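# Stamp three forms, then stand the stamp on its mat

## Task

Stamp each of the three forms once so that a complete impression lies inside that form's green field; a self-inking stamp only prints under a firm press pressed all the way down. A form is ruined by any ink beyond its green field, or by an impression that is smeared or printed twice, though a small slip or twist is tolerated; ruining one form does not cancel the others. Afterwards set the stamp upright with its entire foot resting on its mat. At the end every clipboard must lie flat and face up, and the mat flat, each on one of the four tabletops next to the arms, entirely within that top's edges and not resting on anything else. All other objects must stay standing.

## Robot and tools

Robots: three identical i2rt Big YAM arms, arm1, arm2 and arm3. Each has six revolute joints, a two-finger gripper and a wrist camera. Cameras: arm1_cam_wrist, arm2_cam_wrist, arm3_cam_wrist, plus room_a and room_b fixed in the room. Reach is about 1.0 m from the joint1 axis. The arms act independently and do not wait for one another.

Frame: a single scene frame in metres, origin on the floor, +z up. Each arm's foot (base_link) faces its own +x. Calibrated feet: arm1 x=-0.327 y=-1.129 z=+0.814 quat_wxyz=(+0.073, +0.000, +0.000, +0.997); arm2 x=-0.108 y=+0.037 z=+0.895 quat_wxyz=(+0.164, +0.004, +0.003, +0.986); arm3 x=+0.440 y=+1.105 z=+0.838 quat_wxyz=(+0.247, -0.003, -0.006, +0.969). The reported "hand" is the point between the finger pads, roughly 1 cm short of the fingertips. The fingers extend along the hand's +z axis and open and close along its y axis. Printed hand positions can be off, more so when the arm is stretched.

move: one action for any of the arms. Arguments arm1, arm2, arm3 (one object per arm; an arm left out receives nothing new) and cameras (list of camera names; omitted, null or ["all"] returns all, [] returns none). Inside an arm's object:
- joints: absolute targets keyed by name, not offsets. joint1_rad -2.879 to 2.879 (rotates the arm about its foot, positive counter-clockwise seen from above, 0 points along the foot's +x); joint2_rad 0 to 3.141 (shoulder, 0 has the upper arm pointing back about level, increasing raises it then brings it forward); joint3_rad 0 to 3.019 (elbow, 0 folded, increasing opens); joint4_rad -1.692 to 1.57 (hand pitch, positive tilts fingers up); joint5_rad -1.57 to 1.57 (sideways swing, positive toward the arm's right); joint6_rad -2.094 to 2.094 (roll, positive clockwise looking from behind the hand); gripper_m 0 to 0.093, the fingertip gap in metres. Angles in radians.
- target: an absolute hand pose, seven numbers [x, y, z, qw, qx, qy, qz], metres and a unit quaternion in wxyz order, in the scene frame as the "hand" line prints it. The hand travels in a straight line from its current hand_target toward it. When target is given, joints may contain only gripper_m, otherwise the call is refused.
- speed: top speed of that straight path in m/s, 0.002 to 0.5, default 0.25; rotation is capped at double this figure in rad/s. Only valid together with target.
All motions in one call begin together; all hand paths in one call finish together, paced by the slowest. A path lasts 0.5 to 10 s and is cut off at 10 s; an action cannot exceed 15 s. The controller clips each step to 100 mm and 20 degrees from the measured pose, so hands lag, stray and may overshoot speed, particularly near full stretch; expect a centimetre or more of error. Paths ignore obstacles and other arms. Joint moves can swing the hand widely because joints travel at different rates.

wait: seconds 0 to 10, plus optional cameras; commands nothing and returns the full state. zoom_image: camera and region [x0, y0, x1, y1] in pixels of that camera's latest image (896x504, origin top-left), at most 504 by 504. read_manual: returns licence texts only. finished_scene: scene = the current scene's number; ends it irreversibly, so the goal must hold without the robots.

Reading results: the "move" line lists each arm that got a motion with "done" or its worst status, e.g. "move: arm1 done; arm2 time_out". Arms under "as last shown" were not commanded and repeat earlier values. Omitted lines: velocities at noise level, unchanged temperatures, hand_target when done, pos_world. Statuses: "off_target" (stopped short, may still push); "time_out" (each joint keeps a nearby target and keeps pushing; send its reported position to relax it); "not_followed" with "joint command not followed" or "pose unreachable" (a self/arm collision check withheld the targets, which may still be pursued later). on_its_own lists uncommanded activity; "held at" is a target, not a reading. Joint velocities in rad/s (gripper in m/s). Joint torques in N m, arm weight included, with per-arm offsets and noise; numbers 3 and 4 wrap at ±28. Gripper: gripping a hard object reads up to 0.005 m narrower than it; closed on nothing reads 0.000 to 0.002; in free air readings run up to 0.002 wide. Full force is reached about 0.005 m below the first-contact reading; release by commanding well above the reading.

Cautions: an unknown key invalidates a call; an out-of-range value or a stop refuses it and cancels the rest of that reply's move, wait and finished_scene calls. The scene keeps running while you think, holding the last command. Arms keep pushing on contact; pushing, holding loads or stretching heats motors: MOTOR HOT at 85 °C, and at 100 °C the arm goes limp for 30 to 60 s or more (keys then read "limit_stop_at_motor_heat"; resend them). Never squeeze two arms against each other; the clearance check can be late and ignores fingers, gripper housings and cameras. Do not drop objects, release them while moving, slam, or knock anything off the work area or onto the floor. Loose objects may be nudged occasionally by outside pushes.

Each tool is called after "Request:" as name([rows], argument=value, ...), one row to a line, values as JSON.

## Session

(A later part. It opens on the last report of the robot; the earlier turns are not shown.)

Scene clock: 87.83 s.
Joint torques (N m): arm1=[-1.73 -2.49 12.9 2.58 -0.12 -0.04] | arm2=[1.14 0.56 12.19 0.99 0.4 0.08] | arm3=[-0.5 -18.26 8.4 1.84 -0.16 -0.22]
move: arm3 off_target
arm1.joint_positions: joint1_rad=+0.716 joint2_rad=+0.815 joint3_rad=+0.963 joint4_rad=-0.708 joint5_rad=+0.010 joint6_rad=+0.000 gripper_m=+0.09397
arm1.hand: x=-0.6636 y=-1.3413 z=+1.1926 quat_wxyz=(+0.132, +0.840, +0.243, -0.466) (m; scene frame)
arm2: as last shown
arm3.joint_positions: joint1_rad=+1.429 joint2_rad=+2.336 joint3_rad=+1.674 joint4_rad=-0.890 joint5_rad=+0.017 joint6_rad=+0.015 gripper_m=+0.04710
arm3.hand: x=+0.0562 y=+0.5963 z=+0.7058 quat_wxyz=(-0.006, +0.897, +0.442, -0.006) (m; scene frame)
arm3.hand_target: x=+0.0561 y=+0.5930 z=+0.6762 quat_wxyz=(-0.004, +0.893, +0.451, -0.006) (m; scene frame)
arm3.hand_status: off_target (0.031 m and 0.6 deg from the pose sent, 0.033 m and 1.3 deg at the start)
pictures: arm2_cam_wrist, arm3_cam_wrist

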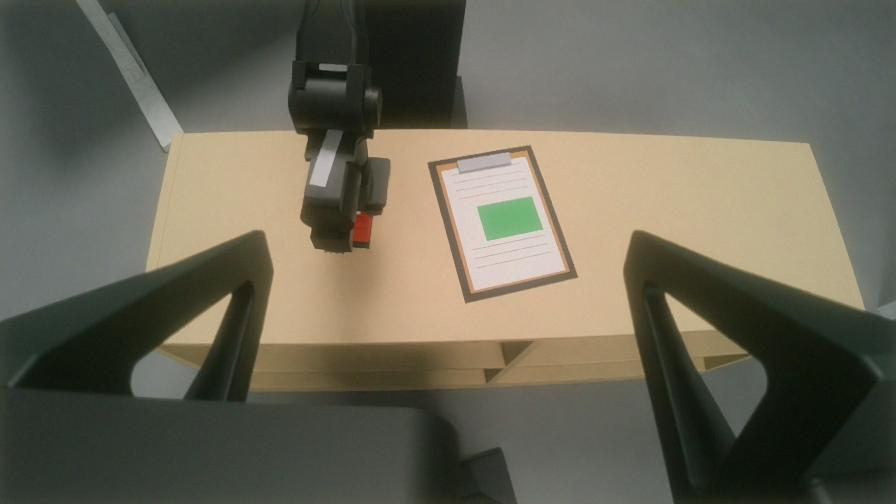

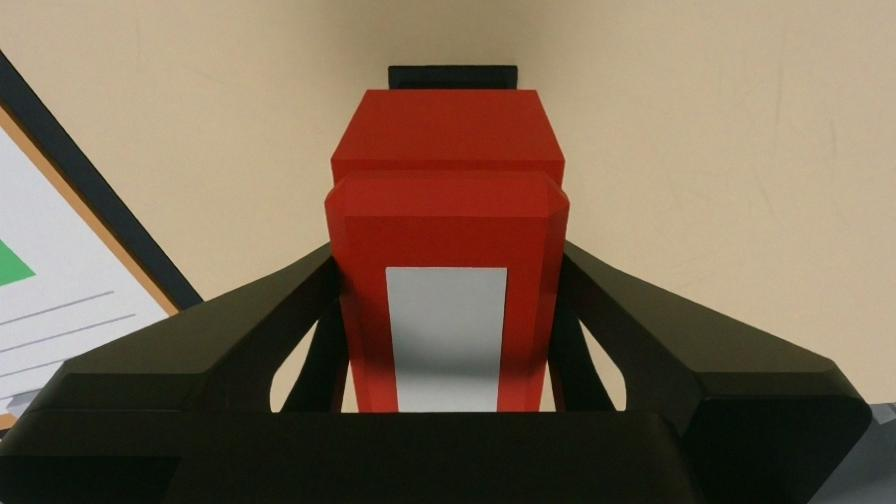

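Request:
move(arm3={"target":[0.0555,0.592,0.700,0.003,-0.895,-0.446,0.006],"speed":0.05}, cameras=[])

Request:
move(arm3={"joints":{"gripper_m":0.085}}, cameras=["arm3_cam_wrist"])

Request:
move(arm3={"target":[0.0555,0.592,0.85,0.000,-0.895,-0.446,0.0],"speed":0.15}, cameras=["arm3_cam_wrist"])

Request:
move(arm3={"joints":{"joint2_rad":1.0,"joint4_rad":-1.4}}, cameras=["arm2_cam_wrist","arm3_cam_wrist"])

Scene clock: 89.03 s.
Joint torques (N m): arm1=[-1.73 -2.43 12.9 2.59 -0.11 -0.04] | arm2=[0.91 0.15 12.11 0.91 0.4 0.05] | arm3=[-0.21 -21.19 8.08 0.25 -0.2 -0.15]
move: arm3 done
arm1: as last shown
arm2.joint_positions: joint1_rad=-1.262 joint2_rad=+0.538 joint3_rad=+0.753 joint4_rad=-0.825 joint5_rad=+0.478 joint6_rad=+0.265 gripper_m=+0.09396
arm2.hand: x=-0.0197 y=+0.3276 z=+1.2268 quat_wxyz=(-0.437, +0.429, -0.758, -0.225) (m; scene frame)
arm3.joint_positions: joint1_rad=+1.429 joint2_rad=+2.335 joint3_rad=+1.674 joint4_rad=-0.890 joint5_rad=+0.017 joint6_rad=+0.015 gripper_m=+0.04710
arm3.hand: x=+0.0559 y=+0.5960 z=+0.7067 quat_wxyz=(-0.005, +0.897, +0.442, -0.007) (m; scene frame)
arm3.hand_target: x=+0.0555 y=+0.5921 z=+0.7001 quat_wxyz=(-0.003, +0.895, +0.446, -0.006) (m; scene frame)
arm3.hand_status: done (0.008 m and 0.6 deg from the pose sent, 0.007 m and 0.6 deg at the start)
pictures: none

Scene clock: 89.70 s.
Joint torques (N m): arm1=[-1.73 -2.49 12.9 2.58 -0.11 -0.04] | arm2=[1.44 0.21 12.26 0.95 0.37 0.07] | arm3=[-0.09 -21.71 8.03 0.23 -0.21 -0.13]
move: arm3 done
arm1, arm2: as last shown
arm3.joint_positions: joint1_rad=+1.429 joint2_rad=+2.336 joint3_rad=+1.674 joint4_rad=-0.889 joint5_rad=+0.018 joint6_rad=+0.015 gripper_m=+0.08485
arm3.joint_status: all done
arm3.hand: x=+0.0556 y=+0.5960 z=+0.7063 quat_wxyz=(-0.006, +0.897, +0.442, -0.007) (m; scene frame)
pictures: arm3_cam_wrist

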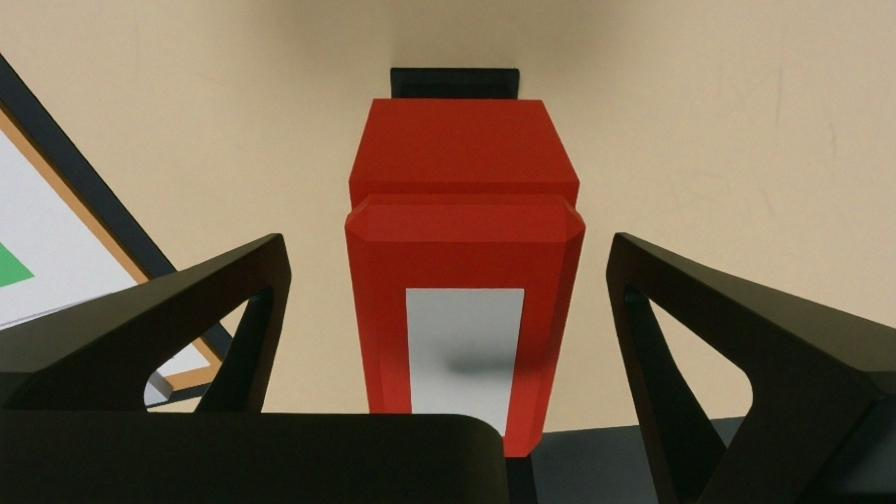

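Scene clock: 91.40 s.
Joint torques (N m): arm1=[-1.79 -2.49 12.94 2.58 -0.12 -0.04] | arm2=[0.67 0.73 12.1 1.14 0.39 0.12] | arm3=[-0.26 -22.01 12.36 -0.73 -0.21 -0.17]
move: arm3 off_target
arm1, arm2: as last shown
arm3.joint_positions: joint1_rad=+1.429 joint2_rad=+2.144 joint3_rad=+1.694 joint4_rad=-1.151 joint5_rad=+0.015 joint6_rad=+0.015 gripper_m=+0.08494
arm3.hand: x=+0.0661 y=+0.6094 z=+0.8302 quat_wxyz=(-0.016, +0.897, +0.442, +0.016) (m; scene frame)
arm3.hand_target: x=+0.0548 y=+0.5938 z=+0.8506 quat_wxyz=(-0.004, +0.895, +0.446, -0.003) (m; scene frame)
arm3.hand_status: off_target (0.028 m and 2.6 deg from the pose sent, 0.144 m and 1.2 deg at the start)
pictures: arm3_cam_wrist

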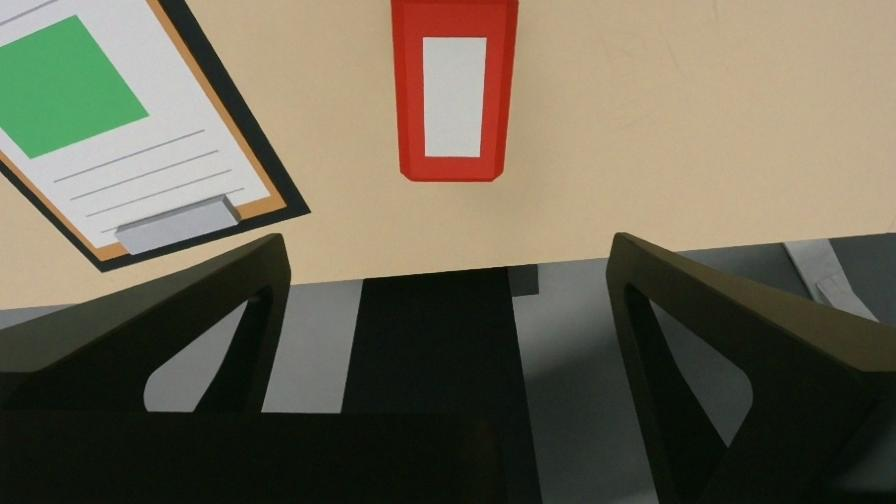

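Scene clock: 93.70 s.
Joint torques (N m): arm1=[-1.73 -2.49 12.92 2.59 -0.11 -0.04] | arm2=[0.85 0.56 12.08 1.29 0.38 0.02] | arm3=[-0.44 -4.6 9.62 1.01 -0.23 -0.16]
move: arm3 done
arm1, arm2: as last shown
arm3.joint_positions: joint1_rad=+1.429 joint2_rad=+1.004 joint3_rad=+1.734 joint4_rad=-1.387 joint5_rad=+0.013 joint6_rad=+0.015 gripper_m=+0.08494
arm3.joint_status: all done
arm3.hand: x=+0.2201 y=+0.8164 z=+1.4245 quat_wxyz=(+0.193, +0.809, +0.395, -0.390) (m; scene frame)
pictures: arm2_cam_wrist, arm3_cam_wrist

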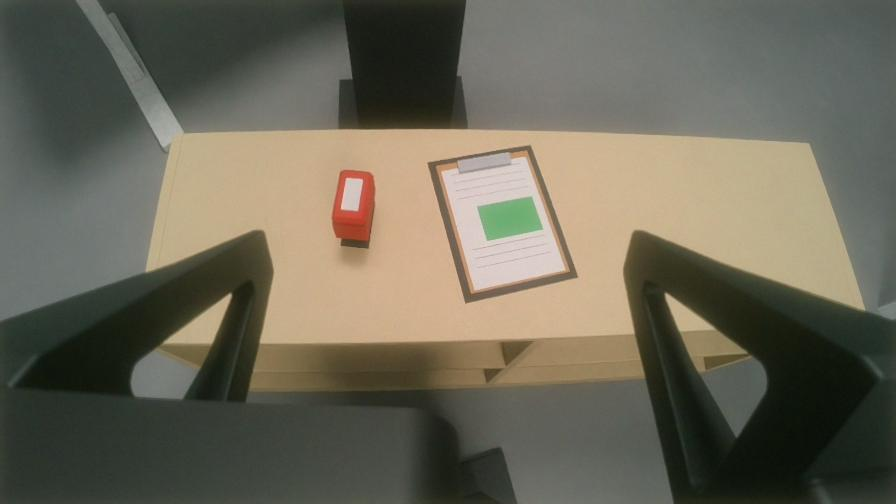

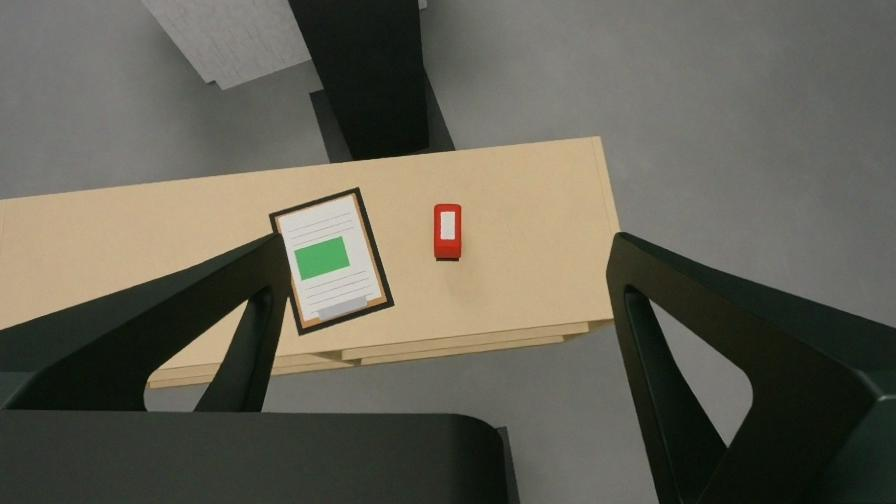

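Request:
move(arm2={"target":[0.04,0.56,0.87,0,-0.442,0.897,0],"joints":{"gripper_m":0.085},"speed":0.25}, cameras=["arm2_cam_wrist","arm3_cam_wrist"])

Scene clock: 96.93 s.
Joint torques (N m): arm1=[-1.79 -2.43 12.92 2.59 -0.12 -0.03] | arm2=[-0.26 -18.61 8.18 -0.12 -0.07 0.09] | arm3=[-0.44 -4.72 9.62 1.1 -0.22 -0.16]
move: arm2 off_target
arm1, arm3: as last shown
arm2.joint_positions: joint1_rad=-1.508 joint2_rad=+1.952 joint3_rad=+1.303 joint4_rad=-0.911 joint5_rad=+0.002 joint6_rad=+0.363 gripper_m=+0.08507
arm2.joint_status: all done
arm2.hand: x=+0.0325 y=+0.5507 z=+0.8708 quat_wxyz=(+0.001, +0.454, -0.891, -0.003) (m; scene frame)
arm2.hand_target: x=+0.0392 y=+0.5589 z=+0.8716 quat_wxyz=(+0.003, +0.441, -0.897, -0.004) (m; scene frame)
arm2.hand_status: off_target (0.012 m and 1.5 deg from the pose sent, 0.430 m and 59.2 deg at the start)
pictures: arm2_cam_wrist, arm3_cam_wrist

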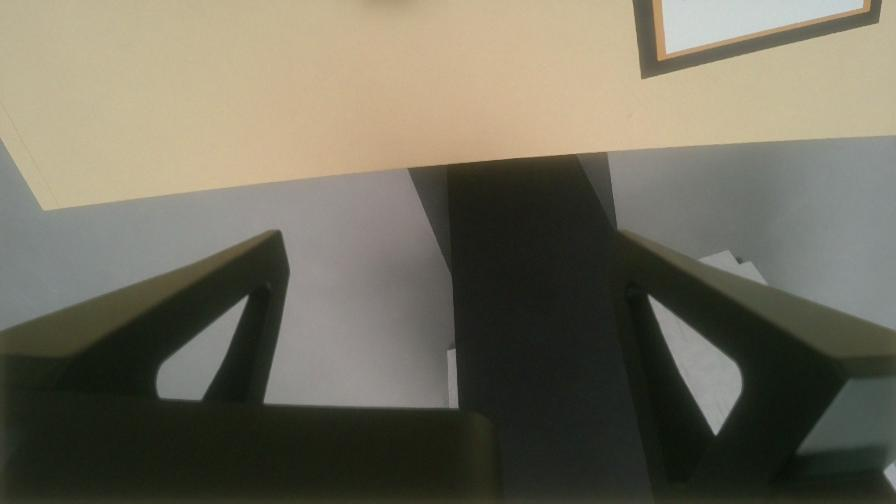

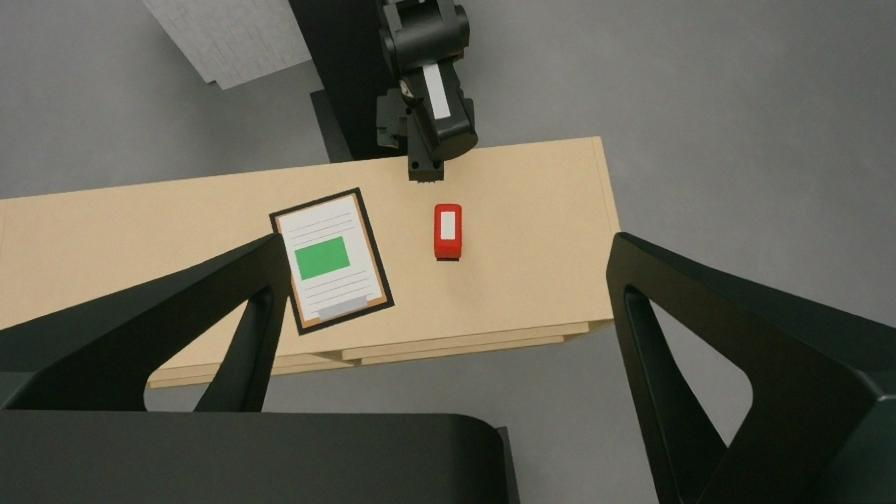

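Request:
move(arm2={"target":[0.07,0.635,0.87,0,-0.442,0.897,0],"speed":0.2}, cameras=["arm2_cam_wrist","arm3_cam_wrist"])

Scene clock: 98.40 s.
Joint torques (N m): arm1=[-1.73 -2.43 12.92 2.59 -0.11 -0.04] | arm2=[-0.03 -20.95 9.22 -0.25 0.22 -0.05] | arm3=[-0.5 -4.78 9.7 1.05 -0.2 -0.14]
move: arm2 off_target
arm1: as last shown
arm2.joint_positions: joint1_rad=-1.520 joint2_rad=+2.122 joint3_rad=+1.611 joint4_rad=-1.044 joint5_rad=+0.004 joint6_rad=+0.363 gripper_m=+0.08507
arm2.hand: x=+0.0618 y=+0.6283 z=+0.8756 quat_wxyz=(-0.002, +0.448, -0.894, -0.005) (m; scene frame)
arm2.hand_target: x=+0.0700 y=+0.6346 z=+0.8702 quat_wxyz=(-0.001, +0.442, -0.897, +0.000) (m; scene frame)
arm2.hand_status: off_target (0.012 m and 1.0 deg from the pose sent, 0.092 m and 1.5 deg at the start)
arm3.joint_positions: joint1_rad=+1.429 joint2_rad=+1.004 joint3_rad=+1.734 joint4_rad=-1.387 joint5_rad=+0.012 joint6_rad=+0.015 gripper_m=+0.08494
arm3.hand: x=+0.2203 y=+0.8162 z=+1.4245 quat_wxyz=(+0.194, +0.809, +0.395, -0.390) (m; scene frame)
pictures: arm2_cam_wrist, arm3_cam_wrist

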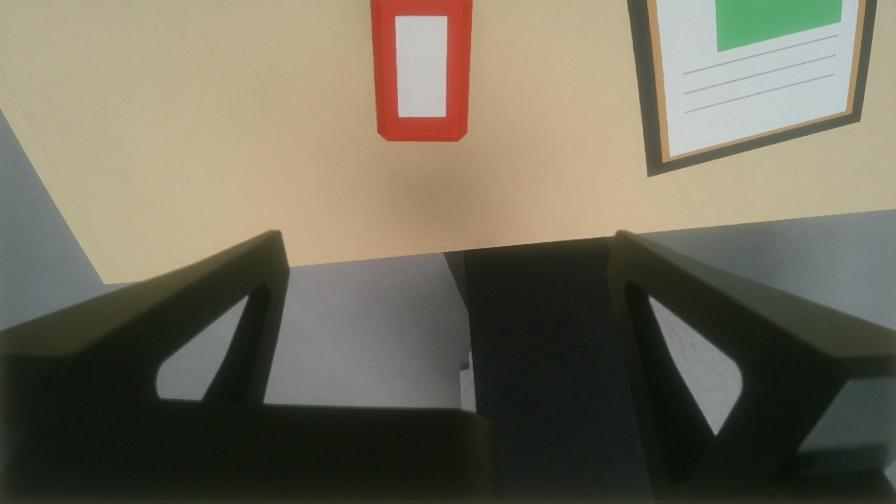

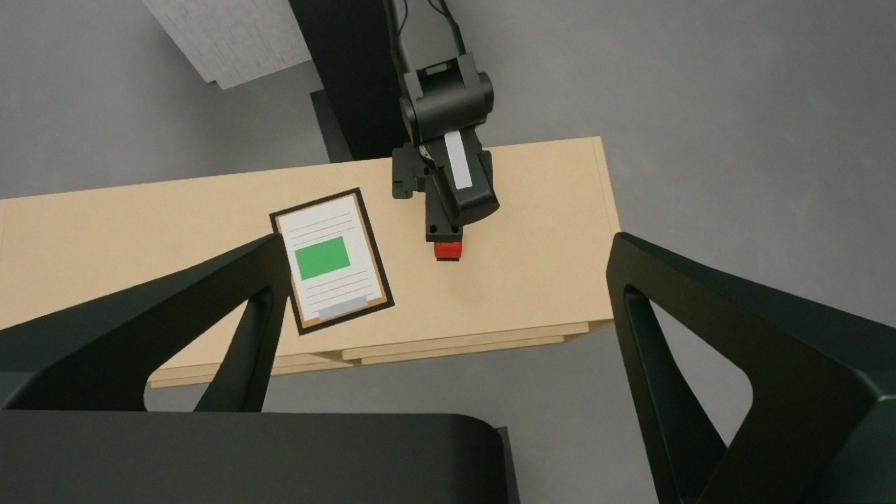

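Request:
move(arm2={"target":[0.068,0.651,0.795,0,-0.442,0.897,0],"speed":0.15}, cameras=["arm2_cam_wrist"])

Scene clock: 100.03 s.
Joint torques (N m): arm1=[-1.73 -2.43 12.9 2.59 -0.12 -0.04] | arm2=[0.56 -22.95 8.32 1.03 0.15 0.1] | arm3=[-0.5 -4.95 9.66 1.01 -0.23 -0.15]
move: arm2 off_target
arm1, arm3: as last shown
arm2.joint_positions: joint1_rad=-1.520 joint2_rad=+2.273 joint3_rad=+1.651 joint4_rad=-0.971 joint5_rad=+0.004 joint6_rad=+0.363 gripper_m=+0.08507
arm2.hand: x=+0.0633 y=+0.6359 z=+0.7977 quat_wxyz=(+0.011, +0.448, -0.894, +0.009) (m; scene frame)
arm2.hand_target: x=+0.0679 y=+0.6508 z=+0.7953 quat_wxyz=(+0.000, +0.442, -0.897, -0.001) (m; scene frame)
arm2.hand_status: off_target (0.016 m and 1.8 deg from the pose sent, 0.084 m and 1.0 deg at the start)
pictures: arm2_cam_wrist

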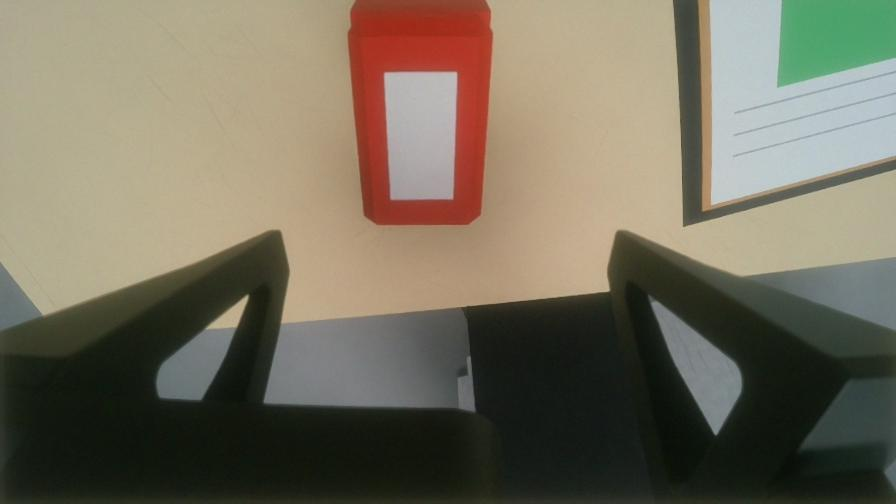

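Request:
move(arm2={"target":[0.064,0.661,0.735,0.003,-0.442,0.897,0.006],"speed":0.12}, cameras=["arm2_cam_wrist"])

Scene clock: 101.63 s.
Joint torques (N m): arm1=[-1.79 -2.43 12.9 2.58 -0.11 -0.04] | arm2=[0.91 -23.24 7.83 1.06 0.05 0.11] | arm3=[-0.62 -4.72 9.7 1.06 -0.24 -0.16]
move: arm2 off_target
arm1.joint_positions: joint1_rad=+0.716 joint2_rad=+0.815 joint3_rad=+0.963 joint4_rad=-0.708 joint5_rad=+0.009 joint6_rad=+0.000 gripper_m=+0.09397
arm1.hand: x=-0.6635 y=-1.3415 z=+1.1926 quat_wxyz=(+0.133, +0.840, +0.244, -0.466) (m; scene frame)
arm2.joint_positions: joint1_rad=-1.520 joint2_rad=+2.383 joint3_rad=+1.682 joint4_rad=-0.877 joint5_rad=+0.004 joint6_rad=+0.366 gripper_m=+0.08507
arm2.hand: x=+0.0655 y=+0.6453 z=+0.7396 quat_wxyz=(+0.006, +0.447, -0.895, +0.004) (m; scene frame)
arm2.hand_target: x=+0.0638 y=+0.6604 z=+0.7354 quat_wxyz=(-0.003, +0.442, -0.897, -0.006) (m; scene frame)
arm2.hand_status: off_target (0.016 m and 1.7 deg from the pose sent, 0.068 m and 2.5 deg at the start)
arm3: as last shown
pictures: arm2_cam_wrist

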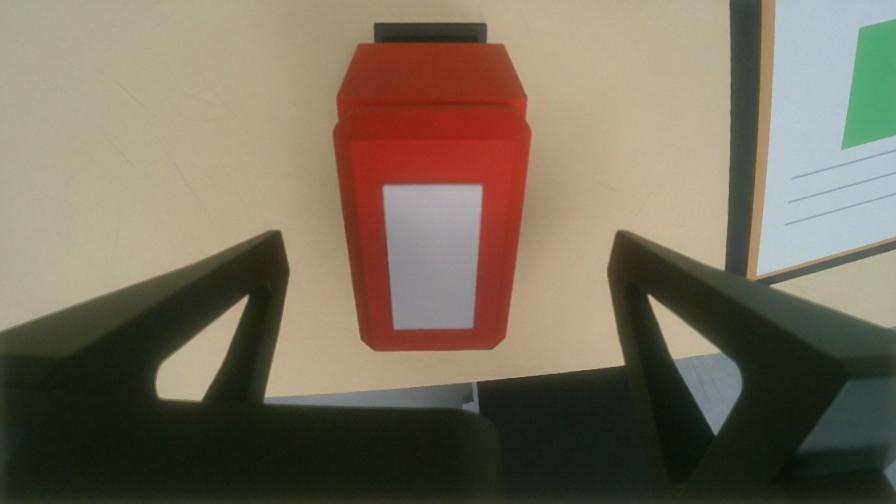

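Request:
move(arm2={"target":[0.062,0.662,0.710,0.003,-0.442,0.897,0.006],"speed":0.1}, cameras=[])

Request:
move(arm2={"joints":{"gripper_m":0.028}}, cameras=["arm2_cam_wrist"])

Scene clock: 103.07 s.
Joint torques (N m): arm1=[-1.67 -2.49 12.9 2.59 -0.12 -0.04] | arm2=[0.91 -23.36 7.75 1.1 0.08 0.12] | arm3=[-0.62 -5.01 9.66 1.03 -0.23 -0.15]
move: arm2 off_target
arm1, arm3: as last shown
arm2.joint_positions: joint1_rad=-1.518 joint2_rad=+2.423 joint3_rad=+1.694 joint4_rad=-0.843 joint5_rad=+0.004 joint6_rad=+0.370 gripper_m=+0.08507
arm2.hand: x=+0.0648 y=+0.6479 z=+0.7185 quat_wxyz=(+0.005, +0.446, -0.895, +0.002) (m; scene frame)
arm2.hand_target: x=+0.0617 y=+0.6611 z=+0.7102 quat_wxyz=(-0.003, +0.442, -0.897, -0.006) (m; scene frame)
arm2.hand_status: off_target (0.017 m and 1.3 deg from the pose sent, 0.034 m and 1.7 deg at the start)
pictures: none

Scene clock: 103.70 s.
Joint torques (N m): arm1=[-1.79 -2.49 12.9 2.58 -0.11 -0.04] | arm2=[1.44 -23.12 7.71 1.13 0.06 0.1] | arm3=[-0.62 -4.95 9.74 1.09 -0.23 -0.16]
move: arm2 off_target
arm1, arm3: as last shown
arm2.joint_positions: joint1_rad=-1.518 joint2_rad=+2.423 joint3_rad=+1.694 joint4_rad=-0.842 joint5_rad=+0.006 joint6_rad=+0.370 gripper_m=+0.04572
arm2.joint_status: gripper_m off_target (ended at +0.04575, target +0.02800)
arm2.hand: x=+0.0650 y=+0.6482 z=+0.7185 quat_wxyz=(+0.003, +0.446, -0.895, +0.002) (m; scene frame)
pictures: arm2_cam_wrist

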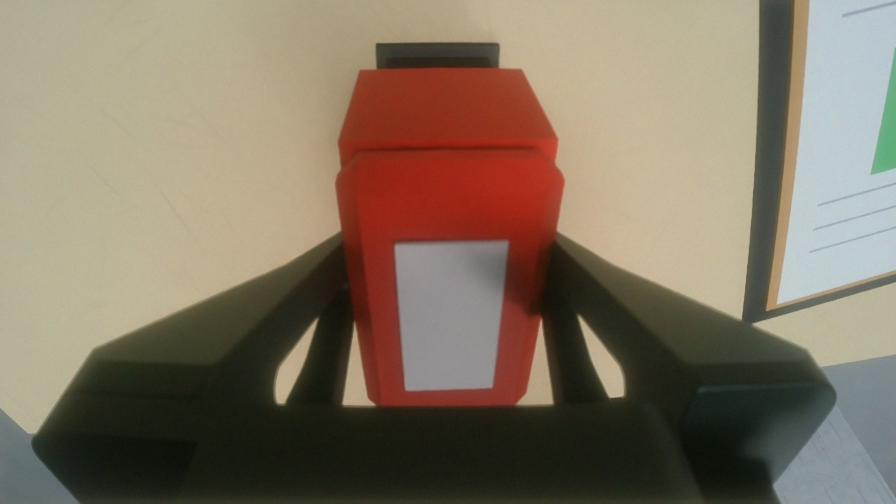

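Request:
move(arm2={"target":[0.062,0.655,0.84,0,-0.442,0.897,0],"speed":0.12}, cameras=[])

Request:
move(arm2={"target":[0.24,0.51,0.81,0,0.1736,0.985,0],"speed":0.2}, cameras=["arm2_cam_wrist","arm3_cam_wrist"])

Scene clock: 105.63 s.
Joint torques (N m): arm1=[-1.73 -2.43 12.92 2.61 -0.12 -0.04] | arm2=[0.97 -25.76 7.57 -0.17 0.17 0.09] | arm3=[-0.62 -4.95 9.62 1.06 -0.21 -0.17]
move: arm2 off_target
arm1, arm3: as last shown
arm2.joint_positions: joint1_rad=-1.518 joint2_rad=+2.242 joint3_rad=+1.694 joint4_rad=-1.023 joint5_rad=+0.004 joint6_rad=+0.370 gripper_m=+0.04572
arm2.hand: x=+0.0658 y=+0.6488 z=+0.8297 quat_wxyz=(+0.004, +0.446, -0.895, +0.002) (m; scene frame)
arm2.hand_target: x=+0.0618 y=+0.6549 z=+0.8400 quat_wxyz=(+0.001, +0.442, -0.897, -0.001) (m; scene frame)
arm2.hand_status: off_target (0.013 m and 0.7 deg from the pose sent, 0.122 m and 0.6 deg at the start)
pictures: none

Scene clock: 109.67 s.
Joint torques (N m): arm1=[-1.73 -2.43 12.9 2.58 -0.11 -0.04] | arm2=[-0.85 -24.35 5.26 1.01 0.02 0.12] | arm3=[-0.62 -4.72 9.7 1.06 -0.22 -0.17]
move: arm2 done
arm1: as last shown
arm2.joint_positions: joint1_rad=-1.870 joint2_rad=+2.175 joint3_rad=+1.484 joint4_rad=-0.894 joint5_rad=+0.004 joint6_rad=+1.268 gripper_m=+0.04571
arm2.hand: x=+0.2350 y=+0.5085 z=+0.8038 quat_wxyz=(+0.006, -0.162, -0.987, +0.010) (m; scene frame)
arm2.hand_target: x=+0.2395 y=+0.5107 z=+0.8100 quat_wxyz=(+0.001, -0.174, -0.985, -0.001) (m; scene frame)
arm2.hand_status: done (0.008 m and 1.9 deg from the pose sent, 0.224 m and 72.9 deg at the start)
arm3.joint_positions: joint1_rad=+1.429 joint2_rad=+1.004 joint3_rad=+1.734 joint4_rad=-1.387 joint5_rad=+0.010 joint6_rad=+0.015 gripper_m=+0.08494
arm3.hand: x=+0.2205 y=+0.8161 z=+1.4245 quat_wxyz=(+0.194, +0.809, +0.395, -0.389) (m; scene frame)
pictures: arm2_cam_wrist, arm3_cam_wrist

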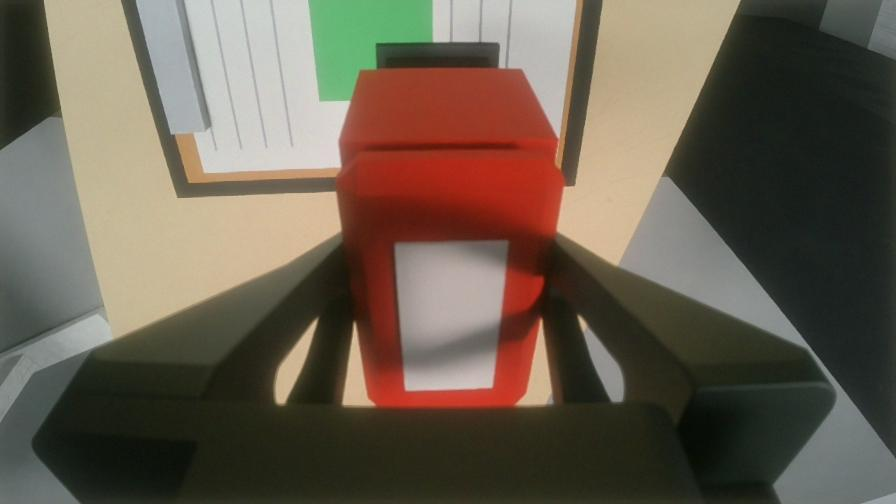

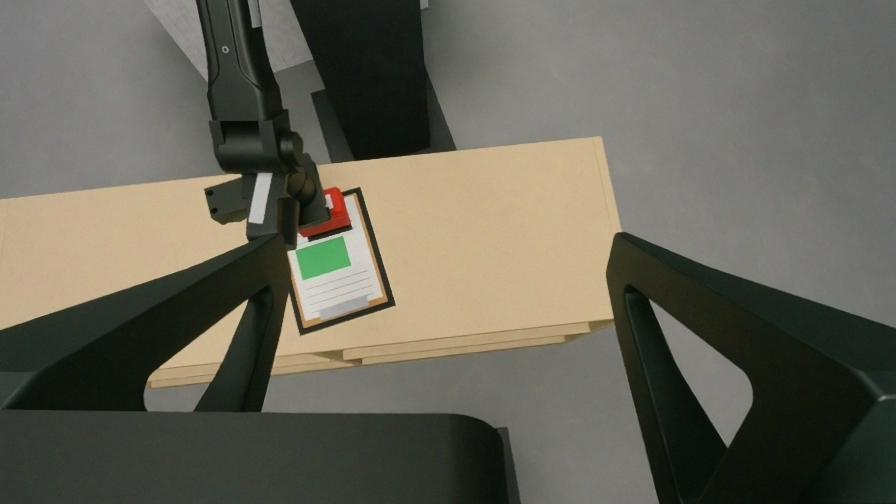

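Request:
move(arm2={"target":[0.277,0.533,0.755,0,0.165,0.986,0],"speed":0.12}, cameras=["arm2_cam_wrist","arm3_cam_wrist"])

Request:
zoom_image(camera="arm3_cam_wrist", region=[240, 160, 420, 340])

Scene clock: 111.47 s.
Joint torques (N m): arm1=[-1.79 -2.49 12.92 2.59 -0.11 -0.04] | arm2=[-0.5 -22.59 8.02 0.58 0.13 -0.25] | arm3=[-0.67 -4.89 9.66 1.11 -0.21 -0.15]
move: arm2 off_target
arm1, arm3: as last shown
arm2.joint_positions: joint1_rad=-1.894 joint2_rad=+2.318 joint3_rad=+1.602 joint4_rad=-0.874 joint5_rad=+0.004 joint6_rad=+1.268 gripper_m=+0.04571
arm2.hand: x=+0.2631 y=+0.5225 z=+0.7546 quat_wxyz=(+0.007, -0.174, -0.985, +0.013) (m; scene frame)
arm2.hand_target: x=+0.2768 y=+0.5326 z=+0.7554 quat_wxyz=(+0.000, -0.169, -0.986, +0.000) (m; scene frame)
arm2.hand_status: off_target (0.017 m and 1.9 deg from the pose sent, 0.069 m and 1.4 deg at the start)
pictures: arm2_cam_wrist, arm3_cam_wrist

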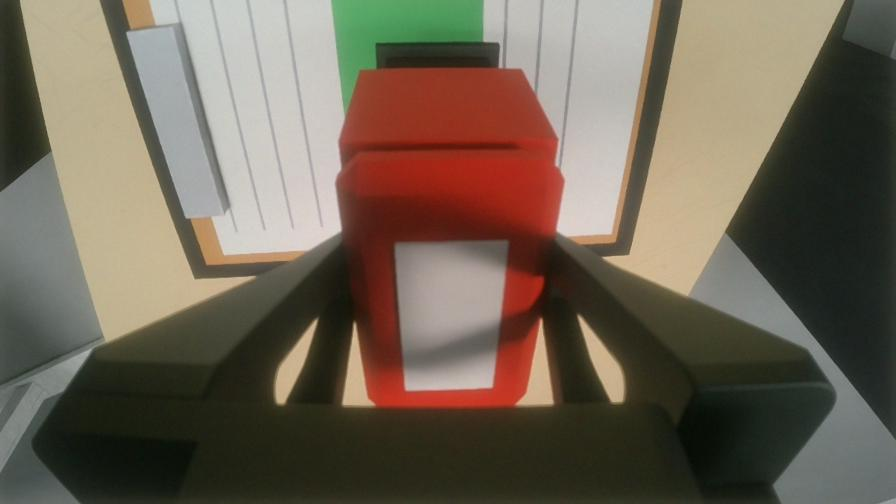

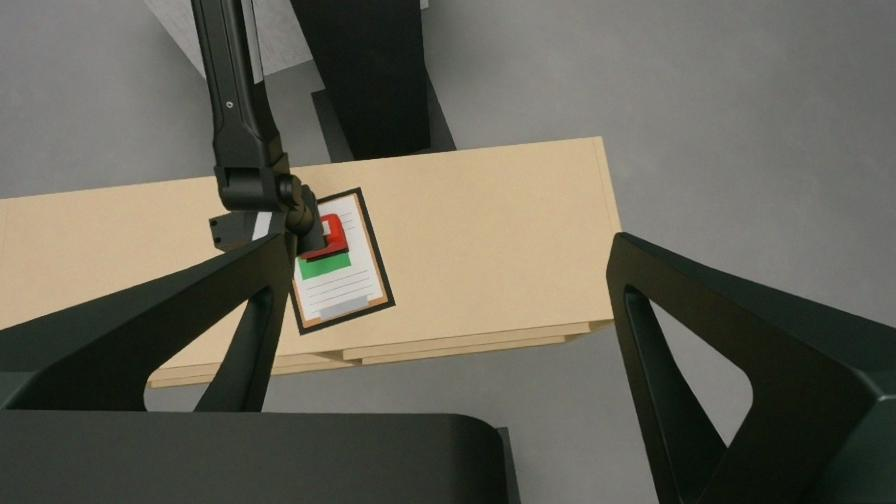

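Scaled by 2.800 from the camera's 896x504 image, which has a finer 1280x720 frame.

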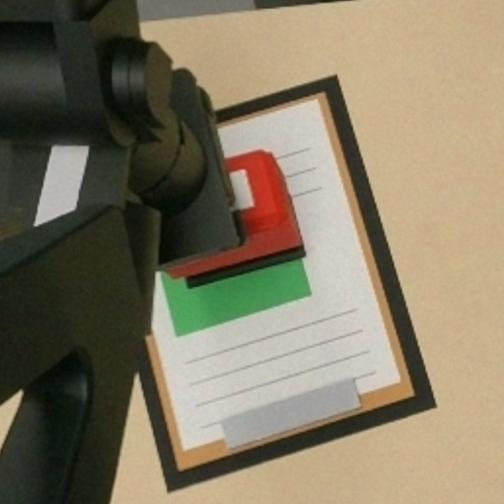

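Request:
move(arm2={"target":[0.284,0.540,0.738,0,0.139,0.990,0],"speed":0.1}, cameras=["arm2_cam_wrist","arm3_cam_wrist"])

Request:
zoom_image(camera="arm3_cam_wrist", region=[240, 160, 420, 340])

Scene clock: 112.97 s.
Joint torques (N m): arm1=[-1.79 -2.49 12.9 2.59 -0.11 -0.04] | arm2=[-0.21 -23.3 8.23 0.76 0.11 -0.23] | arm3=[-0.56 -4.6 9.74 1.03 -0.23 -0.16]
move: arm2 off_target
arm1, arm3: as last shown
arm2.joint_positions: joint1_rad=-1.894 joint2_rad=+2.363 joint3_rad=+1.647 joint4_rad=-0.874 joint5_rad=+0.004 joint6_rad=+1.210 gripper_m=+0.04571
arm2.hand: x=+0.2690 y=+0.5303 z=+0.7400 quat_wxyz=(+0.007, -0.145, -0.989, +0.013) (m; scene frame)
arm2.hand_target: x=+0.2836 y=+0.5394 z=+0.7385 quat_wxyz=(+0.000, -0.141, -0.990, +0.000) (m; scene frame)
arm2.hand_status: off_target (0.018 m and 1.8 deg from the pose sent, 0.032 m and 4.4 deg at the start)
pictures: arm2_cam_wrist, arm3_cam_wrist

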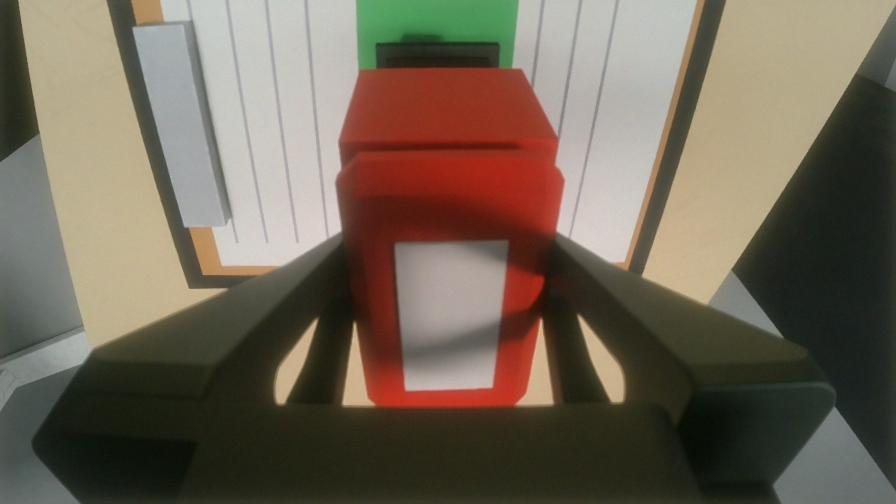

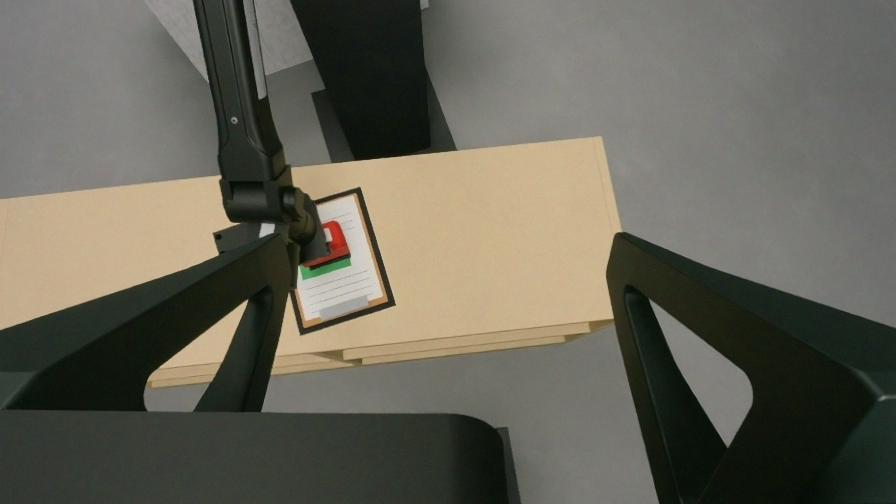

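Scaled by 2.800 from the camera's 896x504 image, which has a finer 1280x720 frame.

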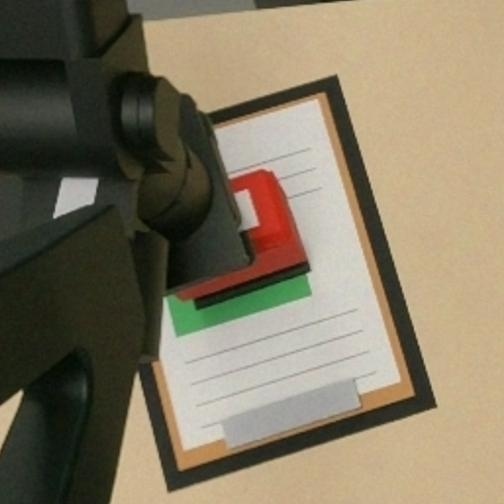

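Request:
move(arm2={"target":[0.294,0.535,0.727,0,0.134,0.991,0],"speed":0.1}, cameras=["arm2_cam_wrist","arm3_cam_wrist"])

Request:
zoom_image(camera="arm3_cam_wrist", region=[240, 160, 420, 340])

Scene clock: 114.83 s.
Joint torques (N m): arm1=[-1.73 -2.43 12.9 2.58 -0.12 -0.04] | arm2=[-0.32 -23.24 8.28 0.94 0.12 -0.29] | arm3=[-0.5 -4.84 9.57 1.09 -0.24 -0.17]
move: arm2 off_target
arm1, arm3: as last shown
arm2.joint_positions: joint1_rad=-1.913 joint2_rad=+2.386 joint3_rad=+1.658 joint4_rad=-0.866 joint5_rad=+0.004 joint6_rad=+1.179 gripper_m=+0.04572
arm2.hand: x=+0.2786 y=+0.5238 z=+0.7295 quat_wxyz=(+0.009, -0.139, -0.990, +0.014) (m; scene frame)
arm2.hand_target: x=+0.2934 y=+0.5344 z=+0.7275 quat_wxyz=(+0.000, -0.134, -0.991, +0.000) (m; scene frame)
arm2.hand_status: off_target (0.019 m and 2.0 deg from the pose sent, 0.029 m and 2.1 deg at the start)
pictures: arm2_cam_wrist, arm3_cam_wrist

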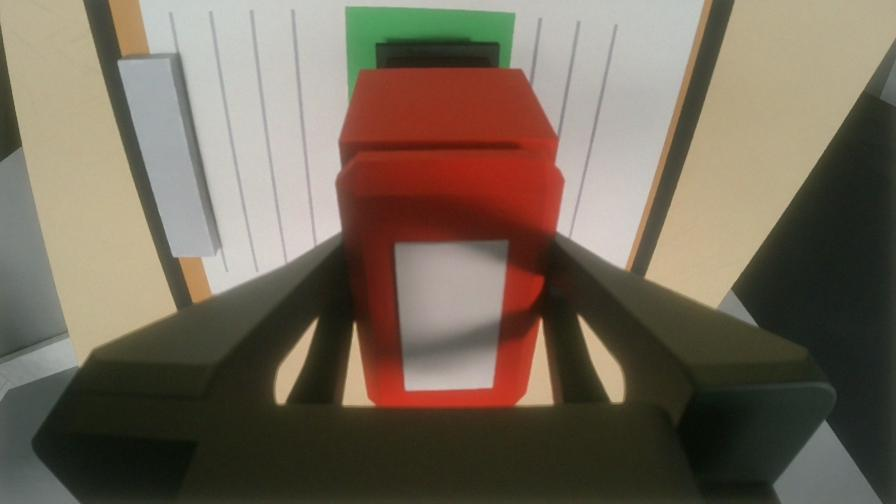

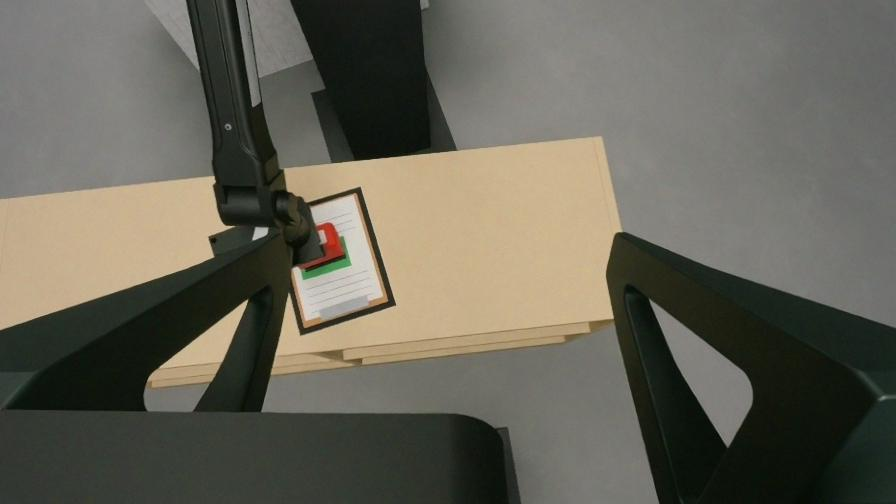

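Scaled by 2.800 from the camera's 896x504 image, which has a finer 1280x720 frame.

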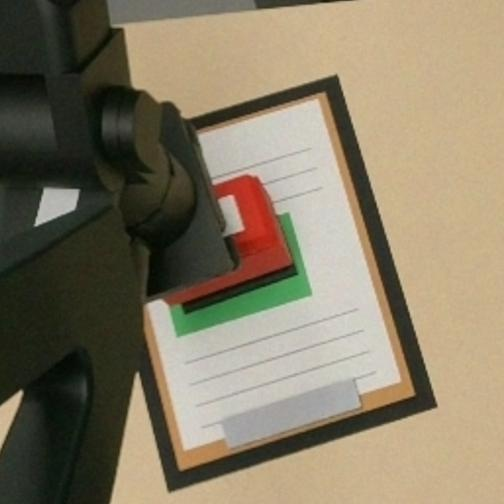

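Request:
move(arm2={"target":[0.292,0.536,0.680,0,0.137,0.9905,0],"speed":0.08}, cameras=["arm2_cam_wrist","arm3_cam_wrist"])

Request:
zoom_image(camera="arm3_cam_wrist", region=[240, 160, 420, 340])

Scene clock: 116.20 s.
Joint torques (N m): arm1=[-1.73 -2.43 12.9 2.58 -0.12 -0.04] | arm2=[-0.85 -19.43 7.98 2.11 0.14 -0.18] | arm3=[-0.62 -4.6 9.62 1.09 -0.23 -0.17]
move: arm2 off_target
arm1.joint_positions: joint1_rad=+0.716 joint2_rad=+0.815 joint3_rad=+0.963 joint4_rad=-0.708 joint5_rad=+0.009 joint6_rad=+0.000 gripper_m=+0.09397
arm1.hand: x=-0.6635 y=-1.3415 z=+1.1926 quat_wxyz=(+0.133, +0.840, +0.244, -0.466) (m; scene frame)
arm2.joint_positions: joint1_rad=-1.917 joint2_rad=+2.425 joint3_rad=+1.677 joint4_rad=-0.831 joint5_rad=+0.006 joint6_rad=+1.165 gripper_m=+0.04571
arm2.hand: x=+0.2845 y=+0.5271 z=+0.7109 quat_wxyz=(+0.004, -0.134, -0.991, +0.008) (m; scene frame)
arm2.hand_target: x=+0.2908 y=+0.5338 z=+0.6814 quat_wxyz=(+0.000, -0.132, -0.991, +0.001) (m; scene frame)
arm2.hand_status: off_target (0.033 m and 1.1 deg from the pose sent, 0.053 m and 1.9 deg at the start)
arm3: as last shown
pictures: arm2_cam_wrist, arm3_cam_wrist

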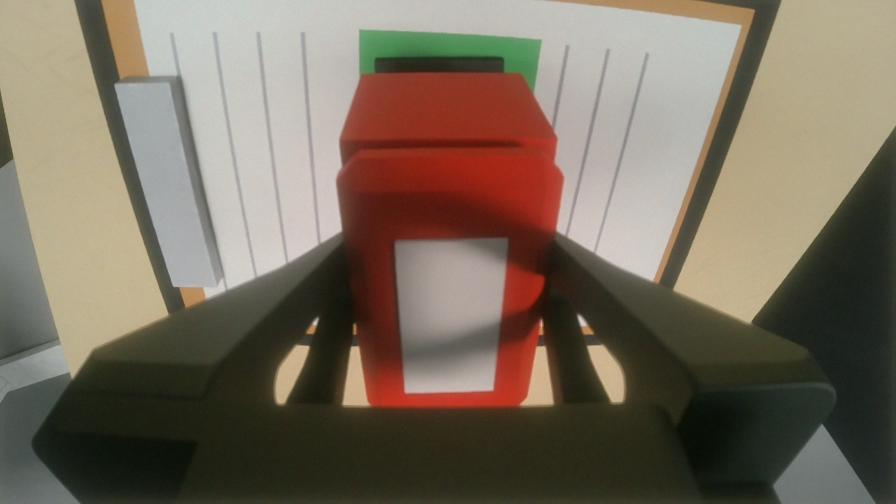

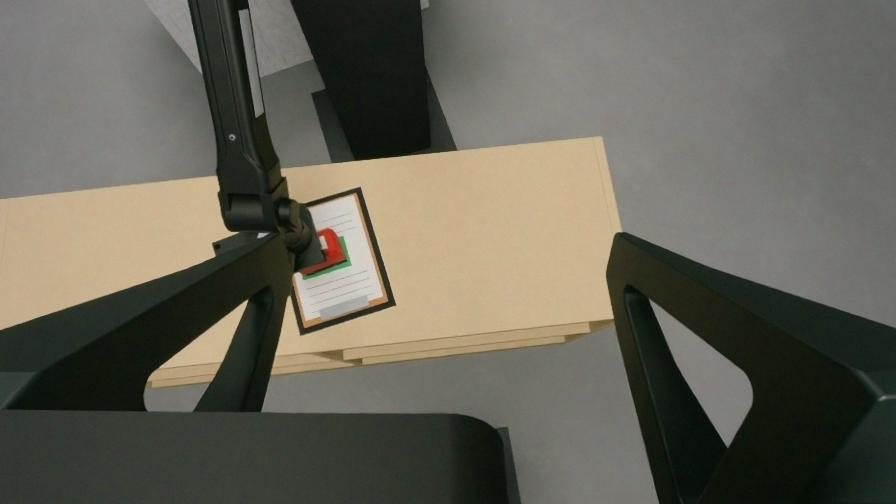

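Scaled by 2.800 from the camera's 896x504 image, which has a finer 1280x720 frame.

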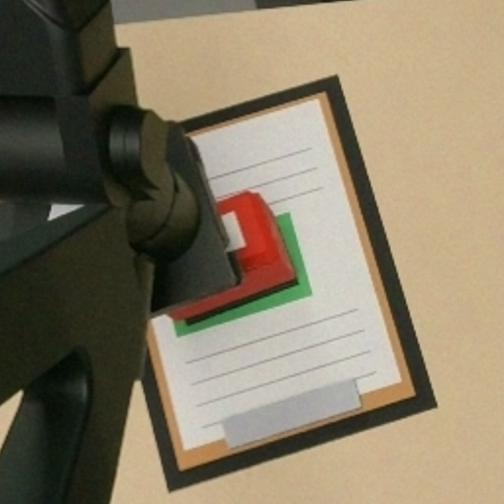

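Request:
move(arm2={"target":[0.290,0.531,0.640,0,0.137,0.9905,0],"speed":0.08}, cameras=[])

Request:
move(arm2={"target":[0.289,0.529,0.575,0,0.137,0.9905,0],"speed":0.1}, cameras=["arm2_cam_wrist","arm3_cam_wrist"])

Request:
zoom_image(camera="arm3_cam_wrist", region=[240, 160, 420, 340])

Scene clock: 117.37 s.
Joint torques (N m): arm1=[-1.73 -2.43 12.92 2.59 -0.11 -0.04] | arm2=[-0.26 -16.85 7.3 3.7 0.09 -0.1] | arm3=[-0.67 -4.78 9.72 1.06 -0.21 -0.15]
move: arm2 off_target
arm1, arm3: as last shown
arm2.joint_positions: joint1_rad=-1.917 joint2_rad=+2.450 joint3_rad=+1.677 joint4_rad=-0.799 joint5_rad=+0.007 joint6_rad=+1.165 gripper_m=+0.04571
arm2.hand: x=+0.2848 y=+0.5267 z=+0.6956 quat_wxyz=(+0.002, -0.134, -0.991, +0.005) (m; scene frame)
arm2.hand_target: x=+0.2864 y=+0.5264 z=+0.6443 quat_wxyz=(-0.001, -0.137, -0.991, +0.001) (m; scene frame)
arm2.hand_status: off_target (0.056 m and 0.7 deg from the pose sent, 0.071 m and 1.1 deg at the start)
pictures: none

Scene clock: 118.60 s.
Joint torques (N m): arm1=[-1.79 -2.49 12.9 2.59 -0.12 -0.04] | arm2=[0.09 -12.16 6.71 6.16 0.02 -0.08] | arm3=[-0.44 -4.84 9.65 1.07 -0.21 -0.16]
move: arm2 off_target
arm1, arm3: as last shown
arm2.joint_positions: joint1_rad=-1.917 joint2_rad=+2.451 joint3_rad=+1.677 joint4_rad=-0.794 joint5_rad=+0.007 joint6_rad=+1.165 gripper_m=+0.04571
arm2.hand: x=+0.2852 y=+0.5272 z=+0.6946 quat_wxyz=(+0.001, -0.134, -0.991, +0.004) (m; scene frame)
arm2.hand_target: x=+0.2785 y=+0.5167 z=+0.6076 quat_wxyz=(+0.001, -0.137, -0.991, +0.001) (m; scene frame)
arm2.hand_status: off_target (0.120 m and 0.6 deg from the pose sent, 0.121 m and 0.7 deg at the start; pose on its path clipped on 21 of 37 steps)
pictures: arm2_cam_wrist, arm3_cam_wrist

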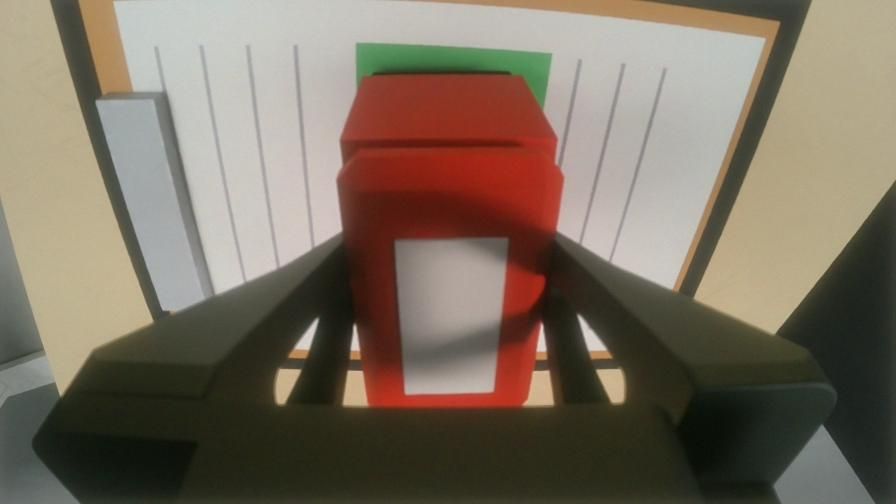

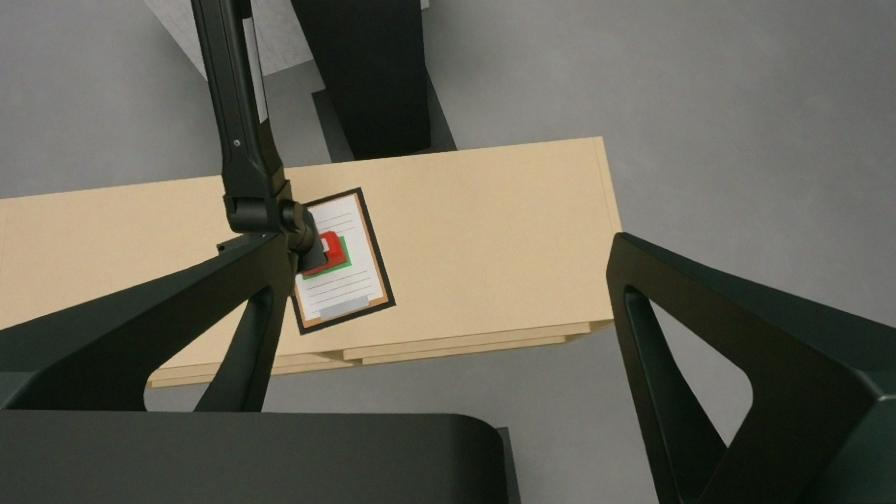

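Scaled by 2.800 from the camera's 896x504 image, which has a finer 1280x720 frame.

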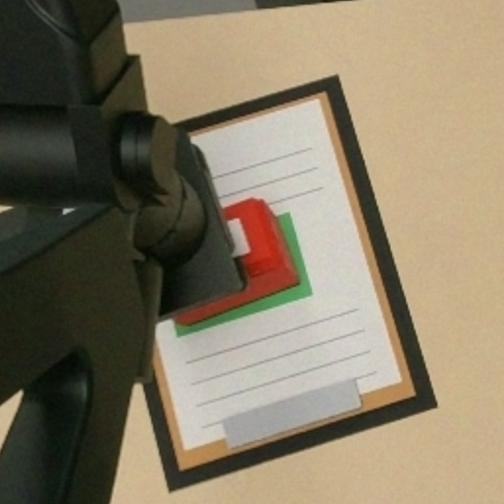

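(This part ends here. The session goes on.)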